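# Move the marker cap onto the other marker and snap it

## Task

Take the cap from the marker that has it, carry it to the second marker and press it on until it clicks into place; at the end both markers must still be upright in their holder block.

## Robot and tools

Robot: two arms, left_arm and right_arm, each with a two-finger parallel gripper and a wrist force sensor. Scene frame: origin at table-top height midway between the nominal arm bases, +x out over the table, +z up, left_arm on the +y side (arm names do not match image sides). Calibrated bases: left_arm (-0.020, +0.449, +0.013) m, right_arm (+0.057, -0.346, +0.013) m. Gripper axes: fingers point along its +z, open and close along its y; a block on the wrist sticks out about 10 cm toward its +x. end_effector_position is the spot between the pads when shut; closed fingertips reach about 19 mm past it, open ones about 6 mm.

The 18-number row (every moving tool uses it, always all 18, each in [-1, 1]): left dx, dy, dz, rx, ry, rz, left position, force_limit, speed, then the same nine for the right arm. The six pose numbers are an offset, not a pose: counted from that arm's Hand target at the start of the action or move, along the Hand target's own axes (not scene axes). 1.0 = 0.6 m for dx, dy, dz and 180 degrees for the rotation vector rx, ry, rz. Sending the same offset again moves the arm further; six zeros re-request the current Hand target. The gripper numbers are absolute settings: position +1 fully open (85 mm), about -0.8 pads touching, -1 squeeze until blocked; force_limit -1 to +1 sets grip strength (roughly 30 to 100 N per pad on a slow close, more when closing fast from a wider start); speed -1, 0, +1 is about 20, 85, 150 mm/s. Both start at +1. Always resend each gripper's last three numbers to leave it unchanged, because 0 is a real command.

execute_actions: actions = a list of actions; each action is a table of up to 15 rows, one per 1/30 s step, and a short table keeps its last row to fill 15 steps. Every row counts from the action's starting Hand target, not from the row before. cameras: list of names, ["all"], or []; an empty actions list shows all cameras and full state.

move: target = one row, or a list of up to 15 rows, all offsets from the same starting Hand targets. speed in m/s, 0.002 to 3.6 (default 0.25; turning up to twice that in rad/s), one number or one per target. blend in m, corner rounding for lists; 0 stops at each. stop_force in N, 3 to 120, same for both arms, ends an arm's path on push against its motion; unreliable while the gripper rotates, and leave it out when backing off something you press on. zero (only with stop_force) resets the force zero first, default true. blocking=false returns after about 0.5 s while the move continues (not with stop_force). Paths are straight, ignore obstacles, and the whole move is capped at 10 s. Result adds a move: line: done, off_target, moving, held or fault, plus limits (paced = pose clipped, held = steps withheld).

wait: seconds 0 to 10, arms hold their last command. stop: brakes a running move; fingers continue. zoom_image: camera (cam_high, cam_low, cam_left_wrist, cam_right_wrist) and region [x0, y0, x1, y1] in that image's pixels, origin top-left, at most 504 by 504; only on the newest images. zero_wrist_force: arm = left_arm or right_arm. finished_scene: scene = this scene's number (1 or 2); irreversible.

Results: end_effector_position (m), end_effector_quat_wxyz and velocities in the scene frame; Hand target = last commanded pose after clipping, from which the next offsets count. The hand often stops short; send the missing distance as an offset. Orientation commands are limited to 32 degrees from the measured one each step. object_status: 0 moving, 1 blocked while opening, 2 blocked while closing (a grip), 3 reached the requested position or pads met. position_measured is in counts: 3 open, 78 = 60 mm, 130 = 40 mm, 180 = 20 mm, 230 pads touching. Wrist force and torque are in the gripper's own axes, a push reading as force from the surface. Joint torques include the arm's weight. Tool commands shows current gripper settings. A MOTOR HOT line appears near 70 °C; at 85 °C that arm is braked 30 to 60 s.

Cameras: cam_high and cam_low fixed behind the arms, cam_left_wrist and cam_right_wrist on the hands (896x504 each).

Avoid: anything leaving the table, drops, releasing a moving part, slams. Arms are stiff: a target slightly past firm contact can trip a force fault (about 150 N on any part) or torque fault (wrist joints 25.2 N m, others 135 N m), freezing that arm 10 s. Press gently, slowly, with stop_force. Do not let the arms or fingers press each other, do not squeeze hard on a part still resting on something, and route around an arm's own base. Keep motor load and stretched holds short.

Each tool is called after "Call:" by a JSON object that holds its "fn" and its "kwargs", one argument or row to a line.

## Session

Call:
{"fn": "execute_actions", "kwargs": {
  "actions": []
}}

Scene clock: 0.00 s.
left_arm: end_effector_position=(+0.5939, -0.2019, +0.3186) position_measured=3 object_status=3 end_effector_quat_wxyz=(+0.121, +0.973, +0.011, +0.198) | right_arm: end_effector_position=(+0.3883, -0.6389, +0.2744) position_measured=3 object_status=3 end_effector_quat_wxyz=(-0.475, -0.355, +0.787, -0.169)
Joint positions: left_arm=[-1.051 -0.82 0.765 -1.937 -1.356 2.139] | right_arm=[3.154 -1.706 -1.739 -2.169 0.917 -0.53]
Joint velocities: within noise
Joint torques (N m): no reading
Motor temperatures (°C): left_arm=[16 23 19 30 23 30] | right_arm=[19 24 22 34 27 26]
Wrist force (N): no reading
Wrist torque (N m): no reading
Wrist force, peak (N): no reading
Hand target: left_arm +0.5939, -0.2019, +0.3186; +0.121, +0.973, +0.011, +0.198 | right_arm +0.3883, -0.6389, +0.2744; -0.475, -0.355, +0.787, -0.169
Tool commands: left_gripper/position=+1.0 left_gripper/force_limit=+1.0 left_gripper/speed=+1.0 right_gripper/position=+1.0 right_gripper/force_limit=+1.0 right_gripper/speed=+1.0

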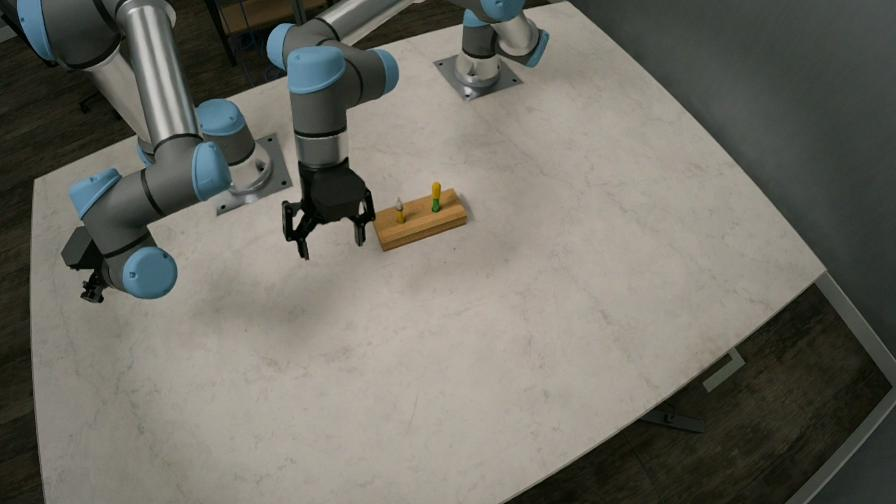

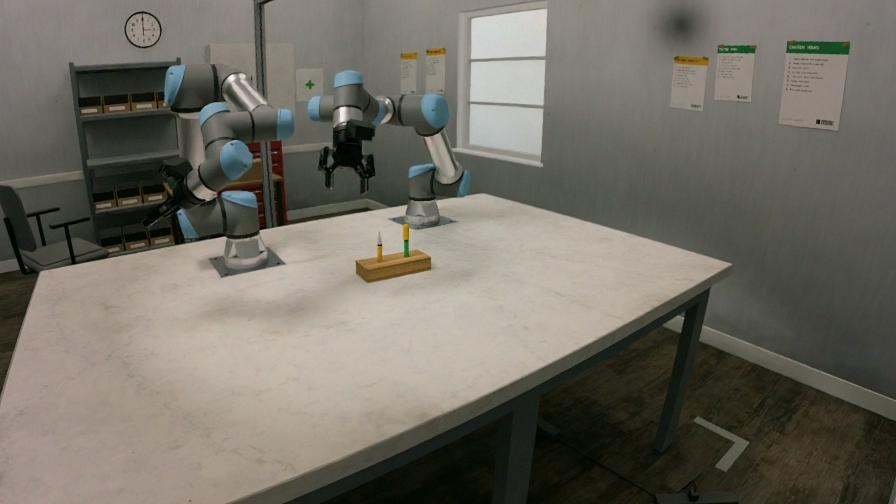

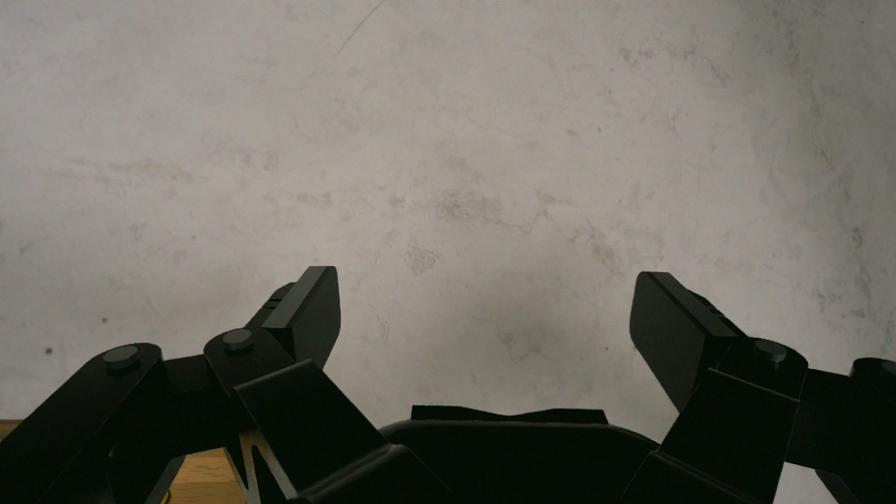

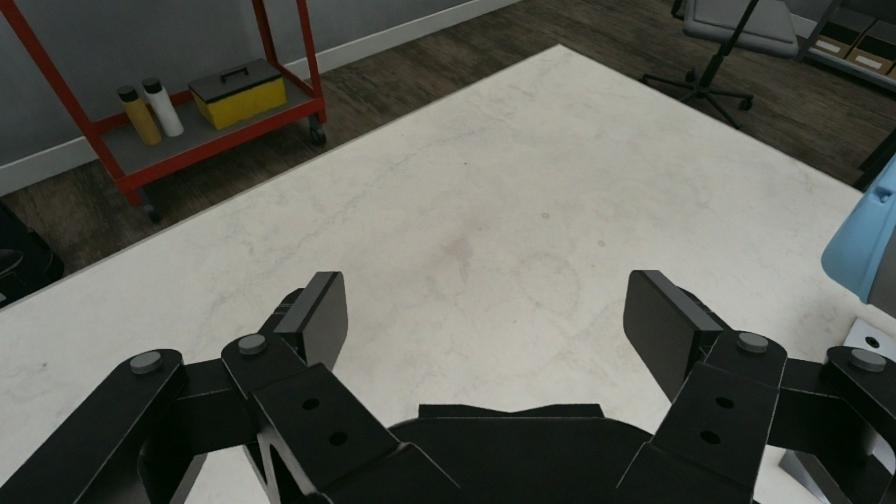

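Call:
{"fn": "zoom_image", "kwargs": {
  "camera": "cam_high",
  "region": [360, 160, 480, 260]
}}

Call:
{"fn": "zoom_image", "kwargs": {
  "camera": "cam_low",
  "region": [340, 210, 450, 290]
}}

Scaled by 4.200 from the camera's 896x504 image, which has a finer 1280x720 frame.

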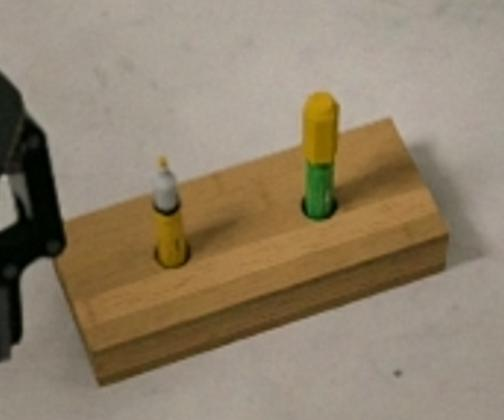

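Scaled by 4.582 from the camera's 896x504 image, which has a finer 1280x720 frame.

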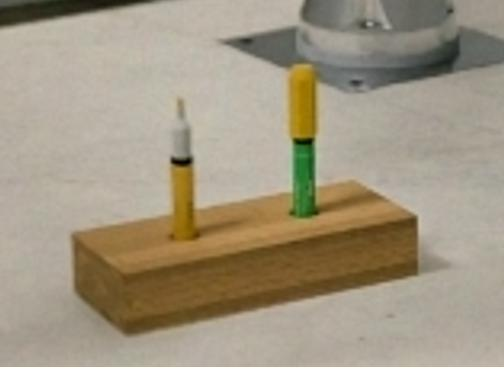

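Call:
{"fn": "zoom_image", "kwargs": {
  "camera": "cam_high",
  "region": [200, 90, 320, 230]
}}

Call:
{"fn": "zoom_image", "kwargs": {
  "camera": "cam_high",
  "region": [420, 20, 540, 120]
}}

Call:
{"fn": "zoom_image", "kwargs": {
  "camera": "cam_low",
  "region": [190, 190, 310, 290]
}}

Call:
{"fn": "zoom_image", "kwargs": {
  "camera": "cam_low",
  "region": [370, 150, 490, 250]
}}

Scaled by 3.600 from the camera's 896x504 image, which has a finer 1280x720 frame.

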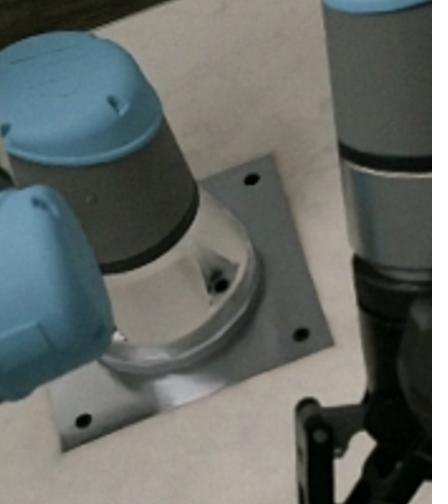

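Scaled by 4.200 from the camera's 896x504 image, which has a finer 1280x720 frame.

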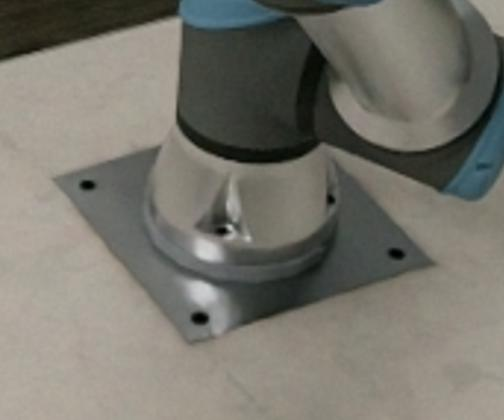

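Scaled by 4.200 from the camera's 896x504 image, which has a finer 1280x720 frame.

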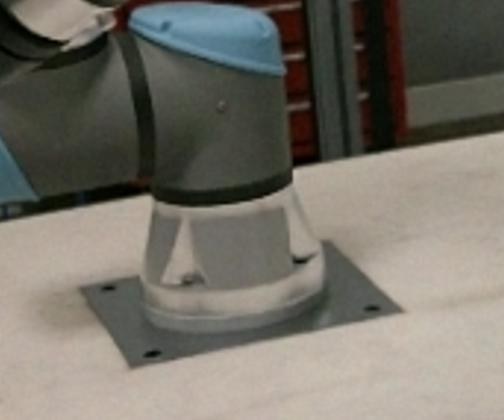

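Scaled by 4.200 from the camera's 896x504 image, which has a finer 1280x720 frame.

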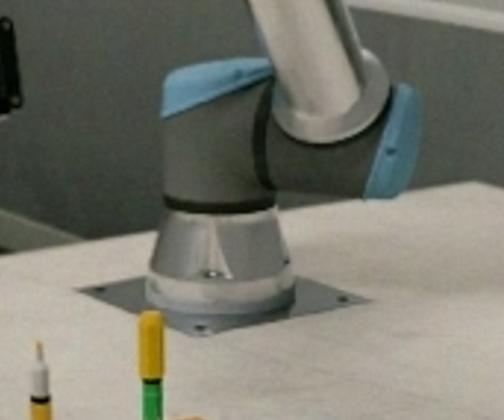

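Call:
{"fn": "move", "kwargs": {
  "target": [-0.2319, -0.3678, -0.2007, 0.0777, -0.1272, 0.0071, 1, 1, 1, 0, 0, 0, 0, 0, 0, 1, 1, 1],
  "speed": 0.3,
  "cameras": ["all"]
}}

Scene clock: 24.67 s.
left_arm: end_effector_position=(+0.4250, +0.0304, +0.3198) position_measured=3 object_status=3 end_effector_quat_wxyz=(+0.000, +1.000, +0.000, +0.001) | right_arm: end_effector_position=(+0.3883, -0.6389, +0.2744) position_measured=3 object_status=3 end_effector_quat_wxyz=(-0.475, -0.355, +0.787, -0.169)
Joint positions: left_arm=[-1 -1.322 1.348 -1.598 -1.57 2.167] | right_arm=[3.154 -1.706 -1.739 -2.169 0.917 -0.53]
Joint torques (N m): left_arm=[-7.39 -43.27 -21.14 -2.07 -0.7 -1.15] | right_arm=[0.04 30.21 21.35 0.27 -0.73 -0.03]
Wrist force (N): left_arm=[-0.7 0.2 -0.3] | right_arm=[0.0 -0.3 0.0]
Wrist torque (N m): left_arm=[0.01 0.17 -0.08] | right_arm=[-0.04 -0.01 0.01]
Wrist force, peak (N): left_arm=[-2.3 -2.5 -0.2] | right_arm=[-0.1 -0.6 0.0]
Hand target: left_arm +0.4248, +0.0304, +0.3198; +0.000, +1.000, +0.000, +0.000 | right_arm +0.3883, -0.6389, +0.2744; -0.475, -0.355, +0.787, -0.169
Off the commanded pose: left_arm 0.000 m, 0 deg | right_arm 0.000 m, 0 deg.
move: done
camera_calibration:
cam_left_wrist: T_world_to_cam=[[0.00954427, -0.999938, -0.00565132, 0.0350831], [-0.932312, -0.0109418, 0.36149, 0.300667], [-0.36153, 0.00181863, -0.932359, 0.580113], [0, 0, 0, 1]] pos_world=[0.489708, 0.0373158, 0.432384]

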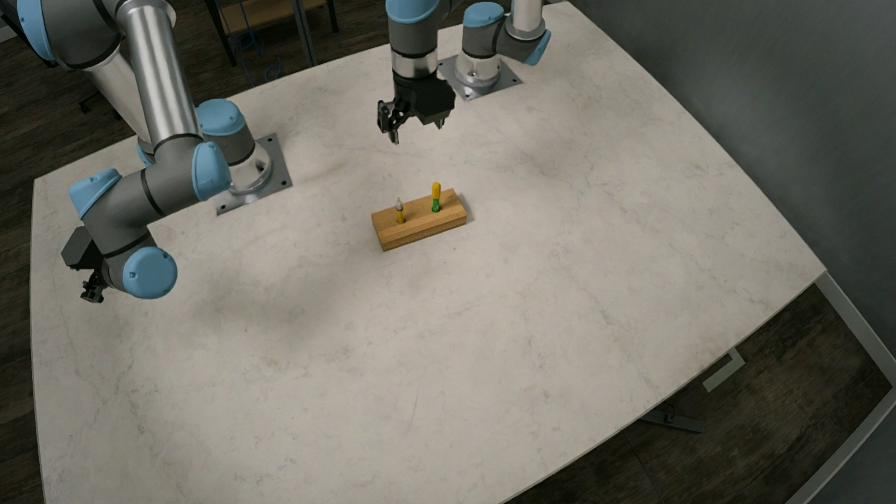

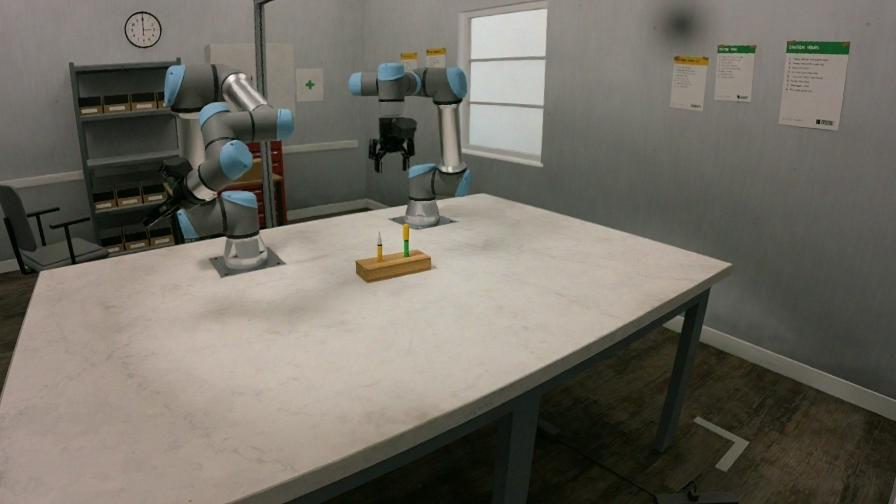

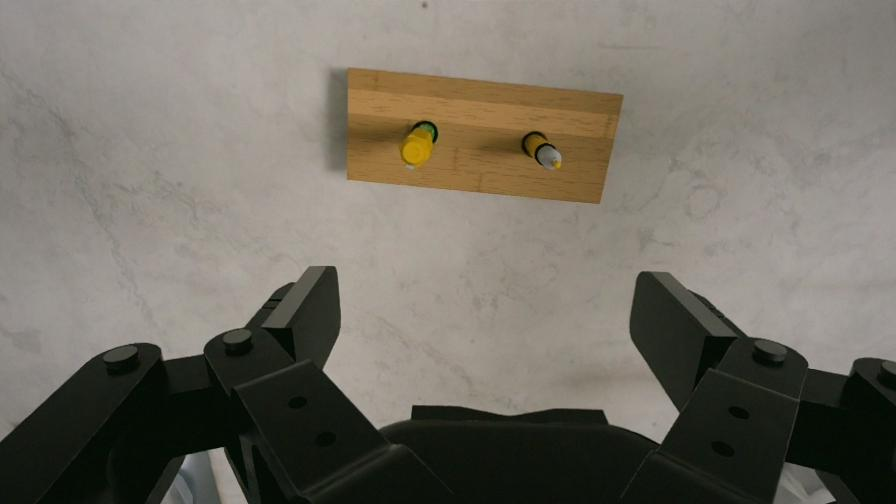

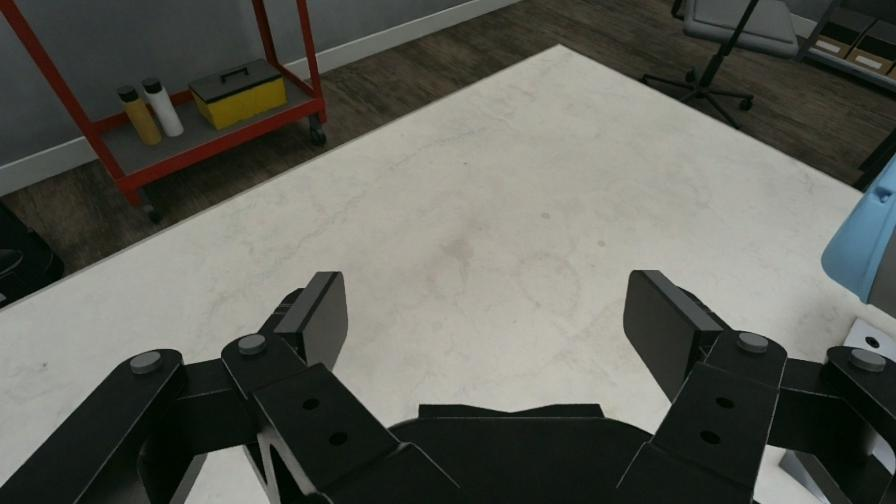

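Call:
{"fn": "zoom_image", "kwargs": {
  "camera": "cam_left_wrist",
  "region": [320, 50, 640, 230]
}}

Scaled by 1.575 from the camera's 896x504 image, which has a finer 1280x720 frame.

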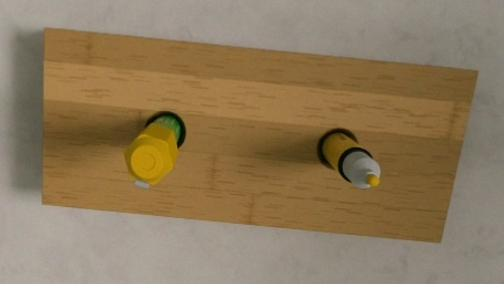

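Call:
{"fn": "move", "kwargs": {
  "target": [0.0333, -0.0443, 0.1667, 0, 0, 0, 1, 1, 1, 0, 0, 0, 0, 0, 0, 1, 1, 1],
  "speed": 0.25,
  "cameras": ["cam_left_wrist", "cam_low", "cam_high"]
}}

Call:
{"fn": "zoom_image", "kwargs": {
  "camera": "cam_left_wrist",
  "region": [300, 100, 640, 300]
}}

Call:
{"fn": "zoom_image", "kwargs": {
  "camera": "cam_low",
  "region": [340, 150, 450, 290]
}}

Call:
{"fn": "zoom_image", "kwargs": {
  "camera": "cam_high",
  "region": [360, 80, 500, 260]
}}

Scene clock: 28.83 s.
left_arm: end_effector_position=(+0.4449, +0.0570, +0.2199) position_measured=3 object_status=3 end_effector_quat_wxyz=(+0.000, +1.000, +0.000, +0.000) | right_arm: end_effector_position=(+0.3883, -0.6389, +0.2744) position_measured=3 object_status=3 end_effector_quat_wxyz=(-0.475, -0.355, +0.787, -0.169)
Joint positions: left_arm=[-0.947 -1.293 1.569 -1.848 -1.57 2.22] | right_arm=[3.154 -1.706 -1.739 -2.169 0.917 -0.53]
Joint torques (N m): left_arm=[-4.32 -45.81 -15.61 -5.1 0.19 -0.73] | right_arm=[0.52 29.08 22.22 0.48 -0.83 0.09]
Wrist force (N): left_arm=[-0.6 0.3 -0.5] | right_arm=[0.1 -0.5 0.0]
Wrist torque (N m): left_arm=[0.04 0.16 -0.05] | right_arm=[-0.07 -0.03 0.01]
Wrist force, peak (N): left_arm=[-1.6 1.1 -3.4] | right_arm=[-0.2 -0.6 -0.2]
Hand target: left_arm +0.4449, +0.0570, +0.2198; +0.000, +1.000, +0.000, +0.000 | right_arm +0.3883, -0.6389, +0.2744; -0.475, -0.355, +0.787, -0.169
Off the commanded pose: left_arm 0.000 m, 0 deg | right_arm 0.000 m, 0 deg.
move: done
camera_calibration:
cam_left_wrist: T_world_to_cam=[[0.00947303, -0.999938, -0.0058416, 0.0610252], [-0.932198, -0.0109448, 0.361783, 0.355598], [-0.361824, 0.00201836, -0.932244, 0.494157], [0, 0, 0, 1]] pos_world=[0.509707, 0.063916, 0.332382]
Images, in order (width x height): cam_high 896x504, cam_low 896x504, cam_left_wrist 896x504.

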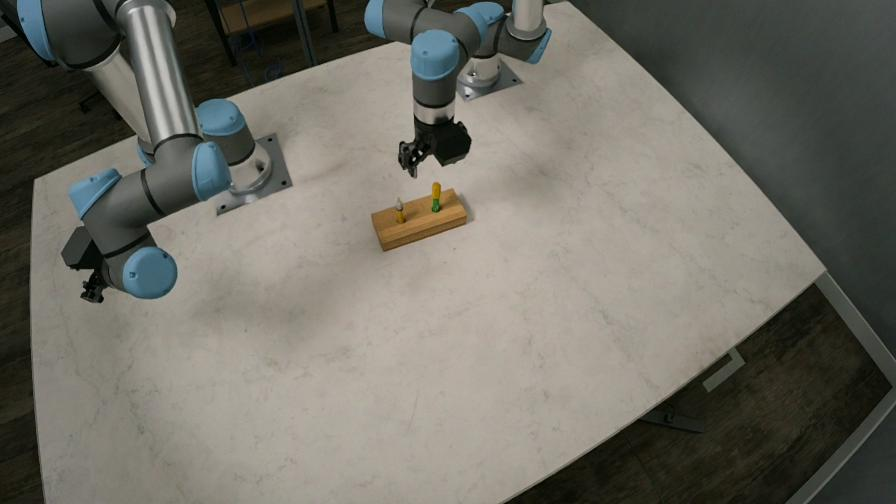

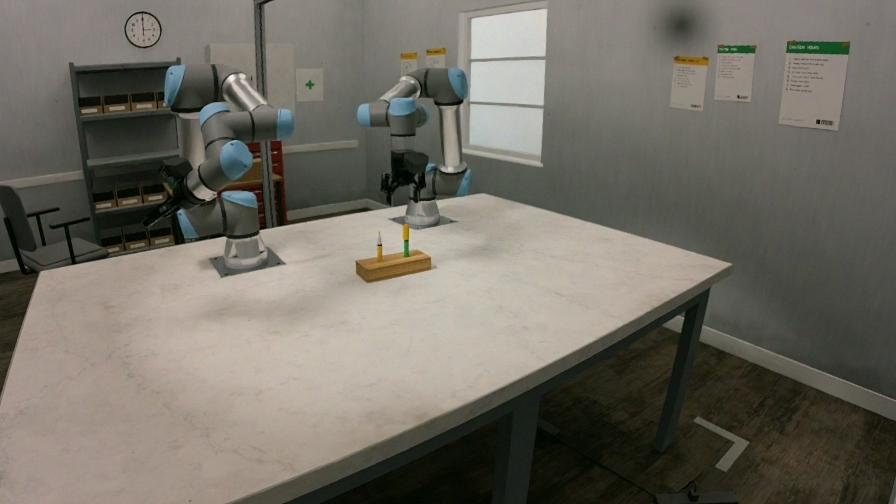

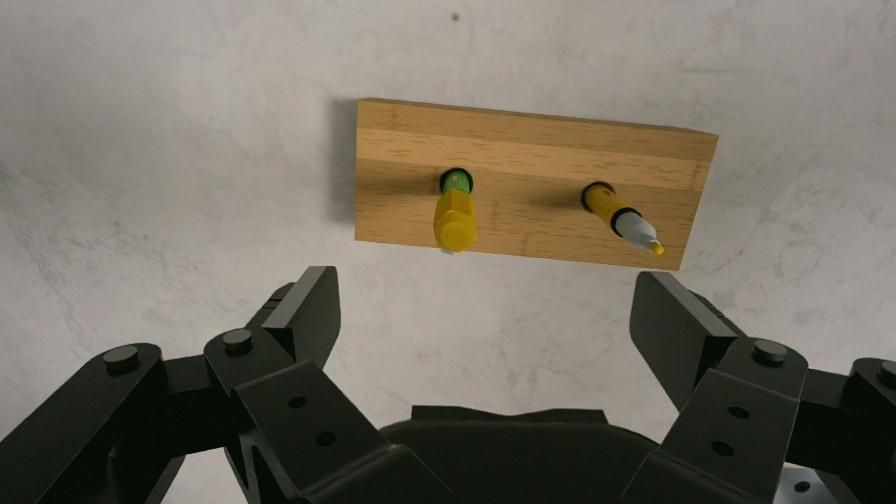

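Scaled by 1.482 from the camera's 896x504 image, which has a finer 1280x720 frame.

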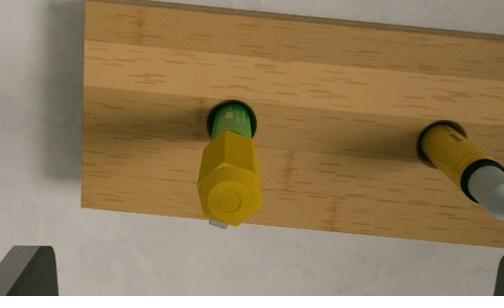

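Scaled by 3.600 from the camera's 896x504 image, which has a finer 1280x720 frame.

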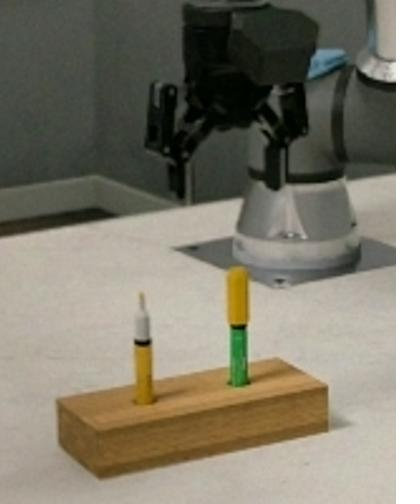

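Scaled by 2.800 from the camera's 896x504 image, which has a finer 1280x720 frame.

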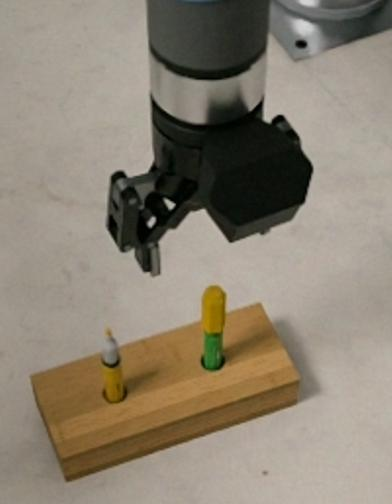

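Call:
{"fn": "zoom_image", "kwargs": {
  "camera": "cam_left_wrist",
  "region": [405, 150, 505, 270]
}}

Call:
{"fn": "zoom_image", "kwargs": {
  "camera": "cam_high",
  "region": [416, 170, 456, 220]
}}

Call:
{"fn": "zoom_image", "kwargs": {
  "camera": "cam_low",
  "region": [370, 215, 420, 270]
}}

Scaled by 4.200 from the camera's 896x504 image, which has a finer 1280x720 frame.

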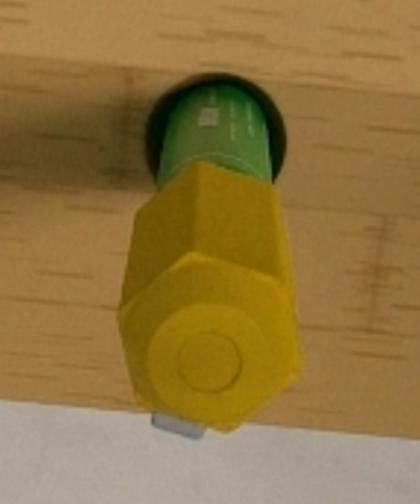

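Scaled by 10.080 from the camera's 896x504 image, which has a finer 1280x720 frame.

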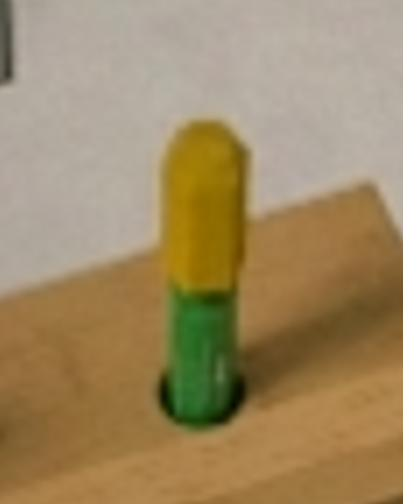

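Scaled by 9.164 from the camera's 896x504 image, which has a finer 1280x720 frame.

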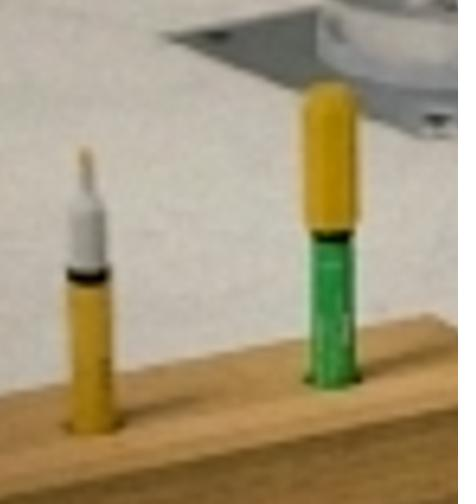

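Call:
{"fn": "move", "kwargs": {
  "target": [0, -0.013, 0.0667, 0, 0, -0.0556, 1, 1, 1, 0, 0, 0, 0, 0, 0, 1, 1, 1],
  "speed": 0.15,
  "cameras": ["cam_left_wrist", "cam_low", "cam_high"]
}}

Call:
{"fn": "zoom_image", "kwargs": {
  "camera": "cam_left_wrist",
  "region": [300, 150, 700, 350]
}}

Call:
{"fn": "zoom_image", "kwargs": {
  "camera": "cam_low",
  "region": [340, 150, 450, 290]
}}

Call:
{"fn": "zoom_image", "kwargs": {
  "camera": "cam_high",
  "region": [360, 100, 500, 260]
}}

Scene clock: 40.90 s.
left_arm: end_effector_position=(+0.4449, +0.0649, +0.1797) position_measured=3 object_status=3 end_effector_quat_wxyz=(+0.000, +0.996, +0.087, +0.000) | right_arm: end_effector_position=(+0.3883, -0.6389, +0.2744) position_measured=3 object_status=3 end_effector_quat_wxyz=(-0.475, -0.355, +0.787, -0.169)
Joint positions: left_arm=[-0.939 -1.274 1.652 -1.95 -1.57 2.054] | right_arm=[3.154 -1.706 -1.739 -2.169 0.917 -0.53]
Joint torques (N m): left_arm=[-4 -46.77 -31.65 -2.48 1.06 -0.48] | right_arm=[-0.26 30.4 22 0.46 -1.02 -0.09]
Wrist force (N): left_arm=[-0.7 0.1 -0.3] | right_arm=[-0.2 -0.2 0.2]
Wrist torque (N m): left_arm=[0.01 0.18 -0.17] | right_arm=[-0.04 0.02 0.00]
Wrist force, peak (N): left_arm=[-0.8 0.6 -1.7] | right_arm=[-0.5 -0.5 0.1]
Hand target: left_arm +0.4449, +0.0648, +0.1798; +0.000, +0.996, +0.087, +0.000 | right_arm +0.3883, -0.6389, +0.2744; -0.475, -0.355, +0.787, -0.169
Off the commanded pose: left_arm 0.000 m, 0 deg | right_arm 0.000 m, 0 deg.
move: done
camera_calibration:
cam_left_wrist: T_world_to_cam=[[0.182997, -0.983096, -0.0058701, -0.0096415], [-0.916082, -0.172684, 0.361903, 0.373515], [-0.356799, -0.0608496, -0.932197, 0.458609], [0, 0, 0, 1]] pos_world=[0.507566, 0.0829275, 0.292281]
Images, in order (width x height): cam_high 896x504, cam_low 896x504, cam_left_wrist 896x504.

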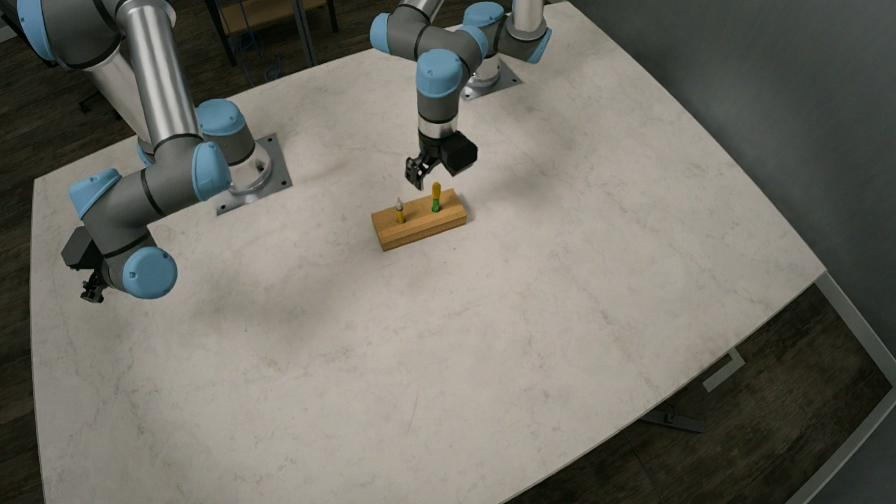

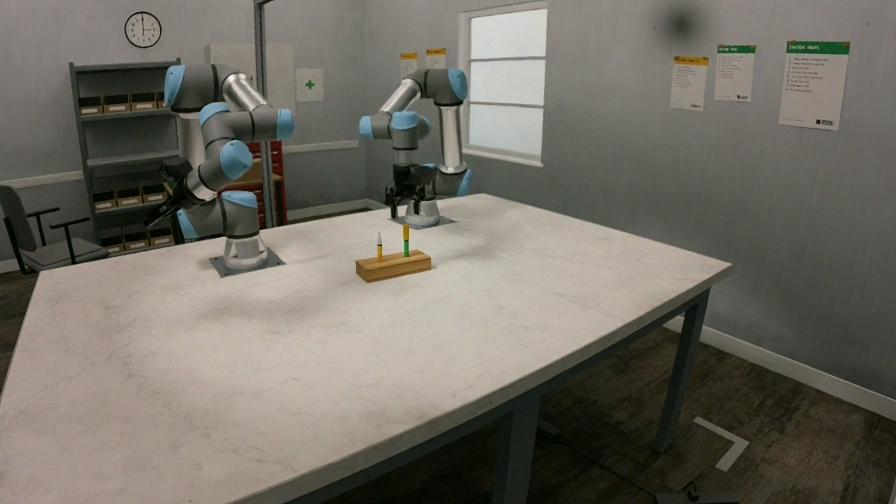

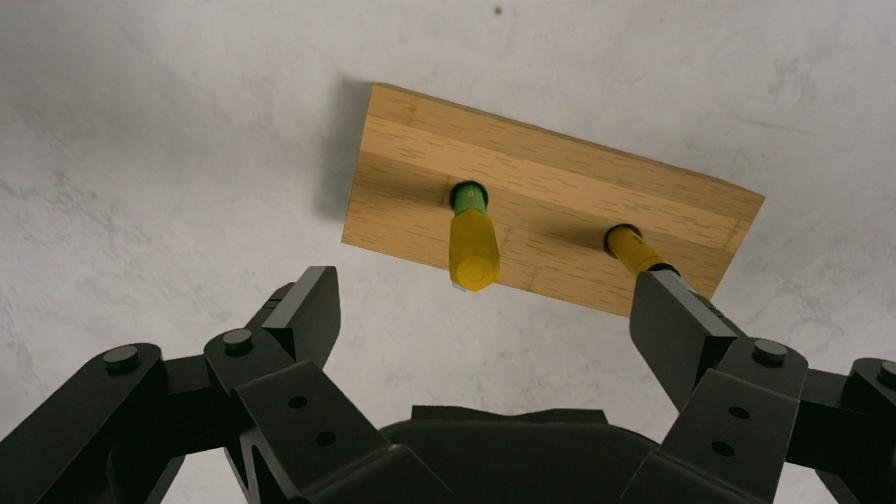

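Scaled by 1.260 from the camera's 896x504 image, which has a finer 1280x720 frame.

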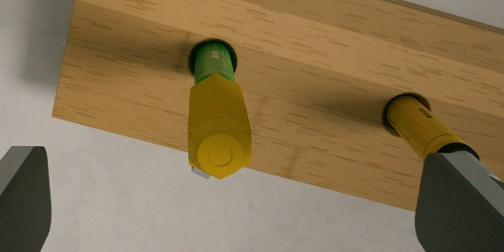

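Scaled by 3.600 from the camera's 896x504 image, which has a finer 1280x720 frame.

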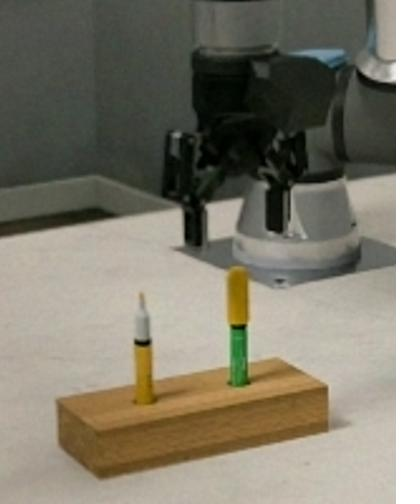

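Scaled by 3.150 from the camera's 896x504 image, which has a finer 1280x720 frame.

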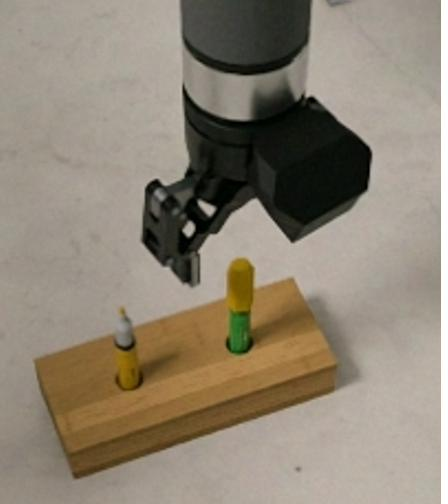

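Call:
{"fn": "zoom_image", "kwargs": {
  "camera": "cam_left_wrist",
  "region": [430, 170, 530, 300]
}}

Scaled by 3.877 from the camera's 896x504 image, which has a finer 1280x720 frame.

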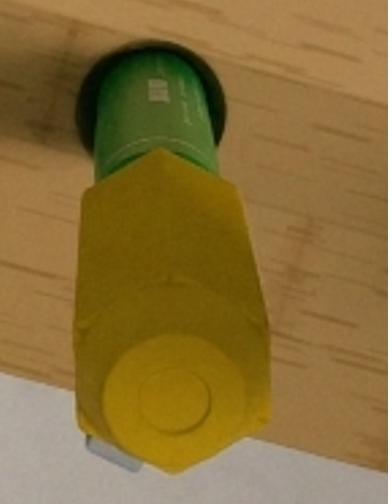

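Call:
{"fn": "move", "kwargs": {
  "target": [0, -0.0032, 0.0862, 0, 0, 0, 1, 1, 1, 0, 0, 0, 0, 0, 0, 1, 1, 1],
  "speed": 0.12,
  "cameras": ["cam_left_wrist", "cam_low", "cam_high"]
}}

Call:
{"fn": "zoom_image", "kwargs": {
  "camera": "cam_left_wrist",
  "region": [280, 180, 700, 400]
}}

Call:
{"fn": "zoom_image", "kwargs": {
  "camera": "cam_low",
  "region": [340, 150, 450, 290]
}}

Call:
{"fn": "zoom_image", "kwargs": {
  "camera": "cam_high",
  "region": [360, 100, 500, 260]
}}

Scene clock: 45.60 s.
left_arm: end_effector_position=(+0.4446, +0.0668, +0.1280) position_measured=3 object_status=3 end_effector_quat_wxyz=(+0.000, +0.996, +0.087, +0.000) | right_arm: end_effector_position=(+0.3883, -0.6389, +0.2744) position_measured=3 object_status=3 end_effector_quat_wxyz=(-0.475, -0.355, +0.787, -0.169)
Joint positions: left_arm=[-0.937 -1.225 1.73 -2.077 -1.57 2.055] | right_arm=[3.154 -1.706 -1.739 -2.169 0.917 -0.53]
Joint torques (N m): left_arm=[3.78 -46.56 -26.87 -4.3 0.38 1.36] | right_arm=[0.17 30.37 21.86 0.36 -0.88 -0.03]
Wrist force (N): left_arm=[-0.7 0.3 -0.4] | right_arm=[-0.1 -0.3 0.0]
Wrist torque (N m): left_arm=[0.02 0.18 -0.17] | right_arm=[-0.05 0.01 0.00]
Wrist force, peak (N): left_arm=[-0.8 0.3 -3.1] | right_arm=[-0.1 -0.5 -0.2]
Hand target: left_arm +0.4446, +0.0667, +0.1281; +0.000, +0.996, +0.087, +0.000 | right_arm +0.3883, -0.6389, +0.2744; -0.475, -0.355, +0.787, -0.169
Off the commanded pose: left_arm 0.000 m, 0 deg | right_arm 0.000 m, 0 deg.
move: done
camera_calibration:
cam_left_wrist: T_world_to_cam=[[0.183092, -0.983078, -0.00588603, -0.00806783], [-0.916111, -0.172786, 0.361782, 0.392331], [-0.356677, -0.0608472, -0.932244, 0.410373], [0, 0, 0, 1]] pos_world=[0.507266, 0.084828, 0.240582]
Images, in order (width x height): cam_high 896x504, cam_low 896x504, cam_left_wrist 896x504.

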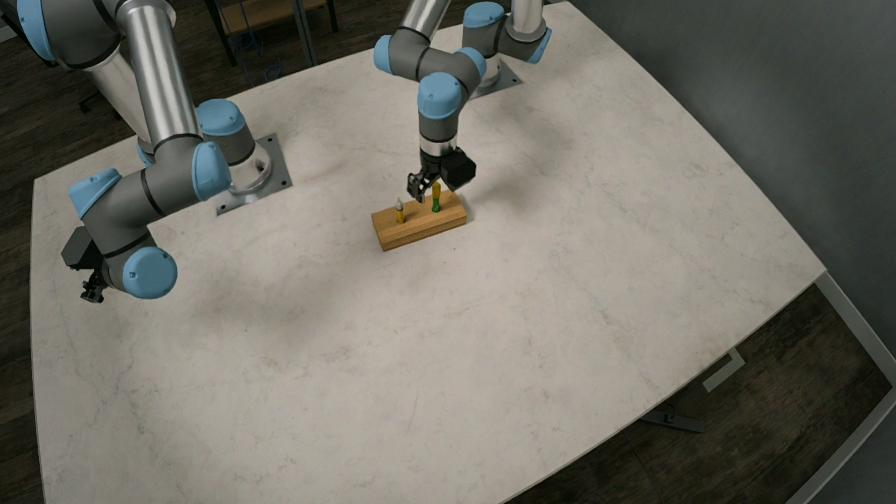

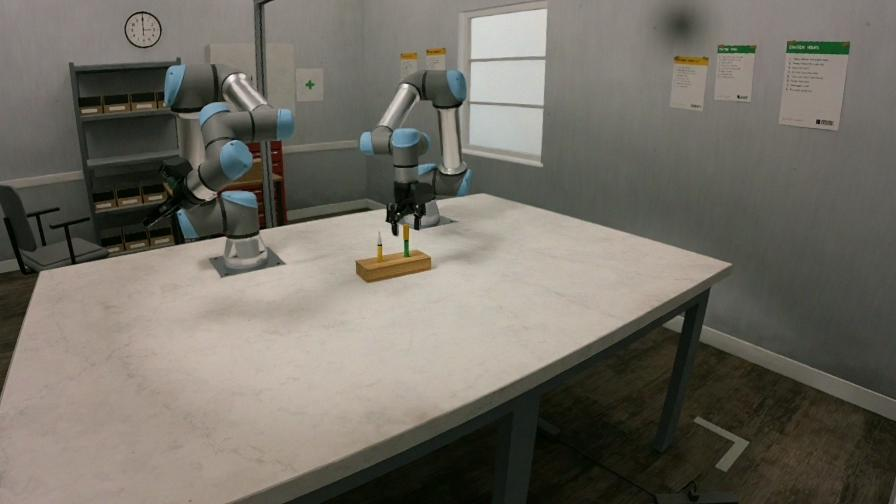

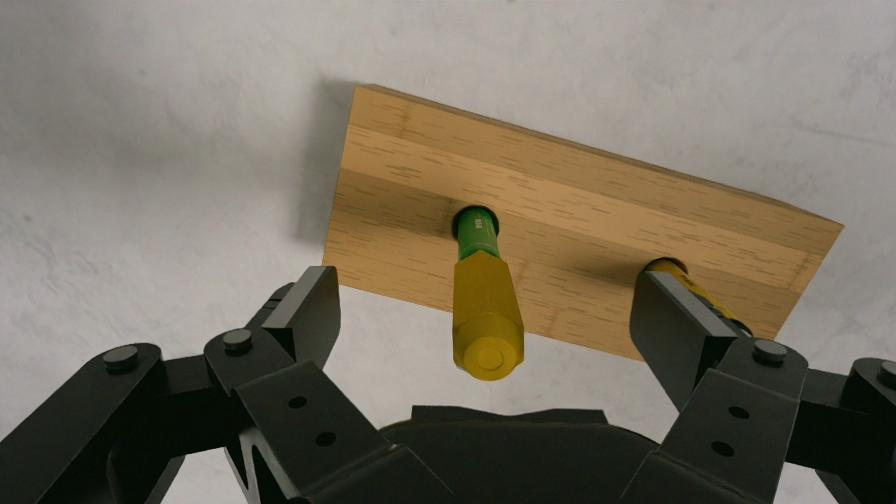

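Scaled by 1.200 from the camera's 896x504 image, which has a finer 1280x720 frame.

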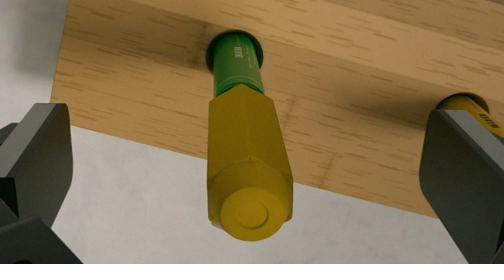

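Scaled by 3.600 from the camera's 896x504 image, which has a finer 1280x720 frame.

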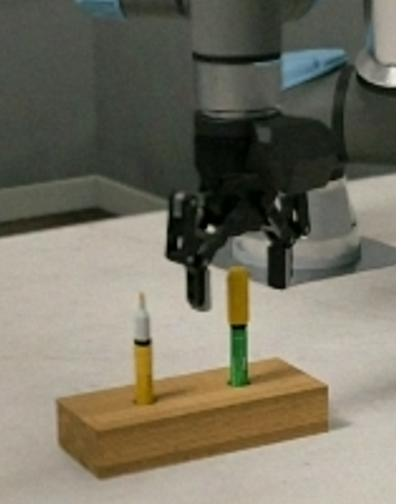

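Scaled by 3.150 from the camera's 896x504 image, which has a finer 1280x720 frame.

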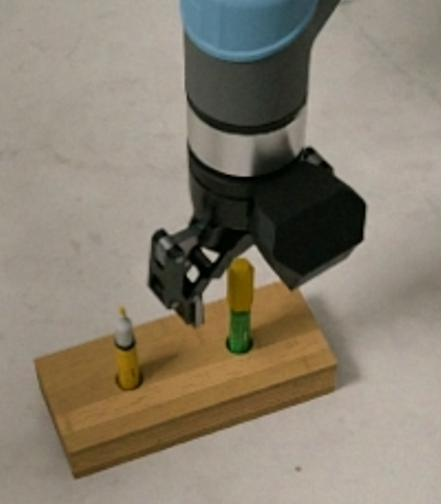

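Call:
{"fn": "move", "kwargs": {
  "target": [
    [-0.0025, -0.0012, 0, 0, 0, 0, 1, 1, 1, 0, 0, 0, 0, 0, 0, 1, 1, 1],
    [-0.0025, -0.0012, 0, 0, 0, 0, -1, -1, -1, 0, 0, 0, 0, 0, 0, 1, 1, 1]
  ],
  "speed": 0.05,
  "cameras": ["cam_left_wrist", "cam_low", "cam_high"]
}}

Call:
{"fn": "zoom_image", "kwargs": {
  "camera": "cam_left_wrist",
  "region": [280, 180, 700, 400]
}}

Call:
{"fn": "zoom_image", "kwargs": {
  "camera": "cam_low",
  "region": [340, 150, 450, 290]
}}

Call:
{"fn": "zoom_image", "kwargs": {
  "camera": "cam_high",
  "region": [360, 100, 500, 260]
}}

Scene clock: 55.17 s.
left_arm: end_effector_position=(+0.4430, +0.0672, +0.1281) position_measured=185 object_status=2 end_effector_quat_wxyz=(+0.000, +0.996, +0.087, +0.000) | right_arm: end_effector_position=(+0.3883, -0.6389, +0.2744) position_measured=3 object_status=3 end_effector_quat_wxyz=(-0.475, -0.355, +0.787, -0.169)
Joint positions: left_arm=[-0.939 -1.228 1.735 -2.078 -1.57 2.054] | right_arm=[3.154 -1.706 -1.739 -2.169 0.917 -0.53]
Joint torques (N m): left_arm=[2.15 -24.15 -32.47 -2.67 -0.22 1.74] | right_arm=[0.48 31.04 22.44 0.25 -0.77 -0.03]
Wrist force (N): left_arm=[-0.8 -0.1 -0.5] | right_arm=[0.0 -0.2 0.1]
Wrist torque (N m): left_arm=[-0.02 0.19 -0.03] | right_arm=[-0.02 0.00 0.01]
Wrist force, peak (N): left_arm=[-0.9 0.1 -0.6] | right_arm=[0.1 -0.5 -0.5]
Hand target: left_arm +0.4430, +0.0672, +0.1281; +0.000, +0.996, +0.087, +0.000 | right_arm +0.3883, -0.6389, +0.2744; -0.475, -0.355, +0.787, -0.169
Off the commanded pose: left_arm 0.000 m, 0 deg | right_arm 0.000 m, 0 deg.
move: done
camera_calibration:
cam_left_wrist: T_world_to_cam=[[0.183062, -0.983085, -0.00564449, -0.007424], [-0.916152, -0.172675, 0.361731, 0.390921], [-0.356587, -0.0610479, -0.932265, 0.409897], [0, 0, 0, 1]] pos_world=[0.505666, 0.0852273, 0.240683]
Images, in order (width x height): cam_high 896x504, cam_low 896x504, cam_left_wrist 896x504.

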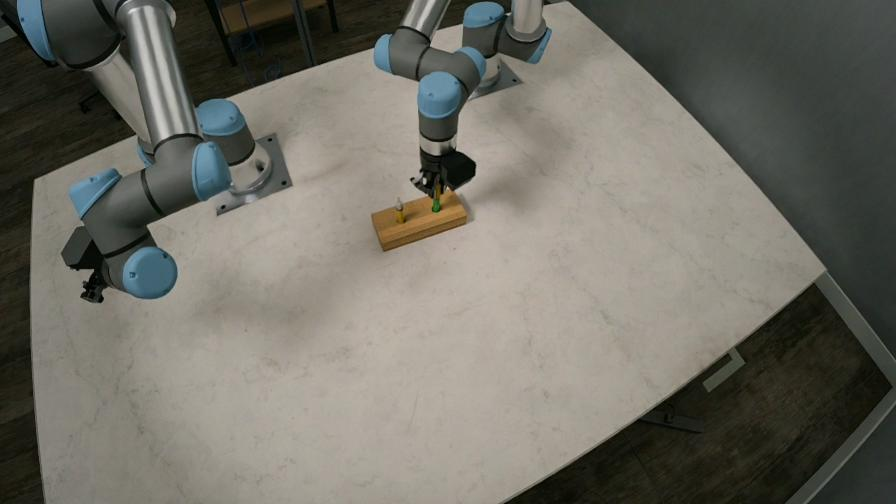

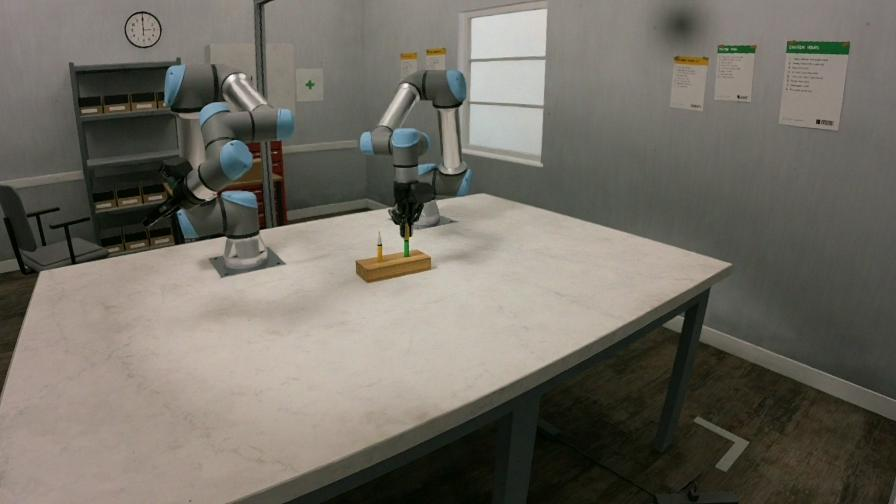

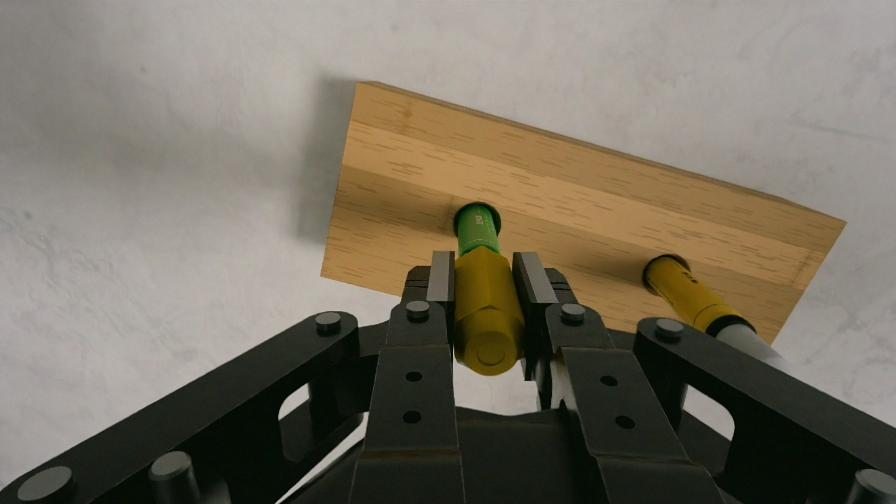

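Scaled by 1.200 from the camera's 896x504 image, which has a finer 1280x720 frame.

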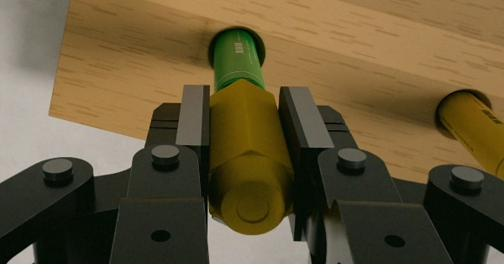

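Scaled by 3.600 from the camera's 896x504 image, which has a finer 1280x720 frame.

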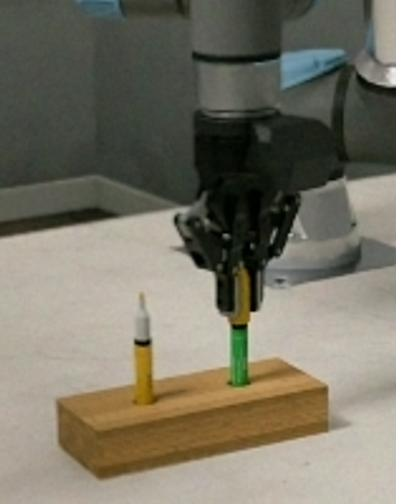

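Scaled by 3.150 from the camera's 896x504 image, which has a finer 1280x720 frame.

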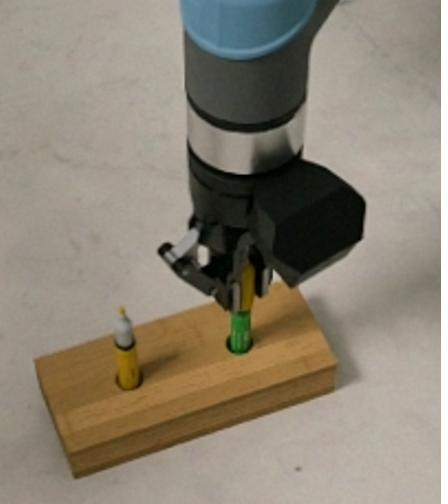

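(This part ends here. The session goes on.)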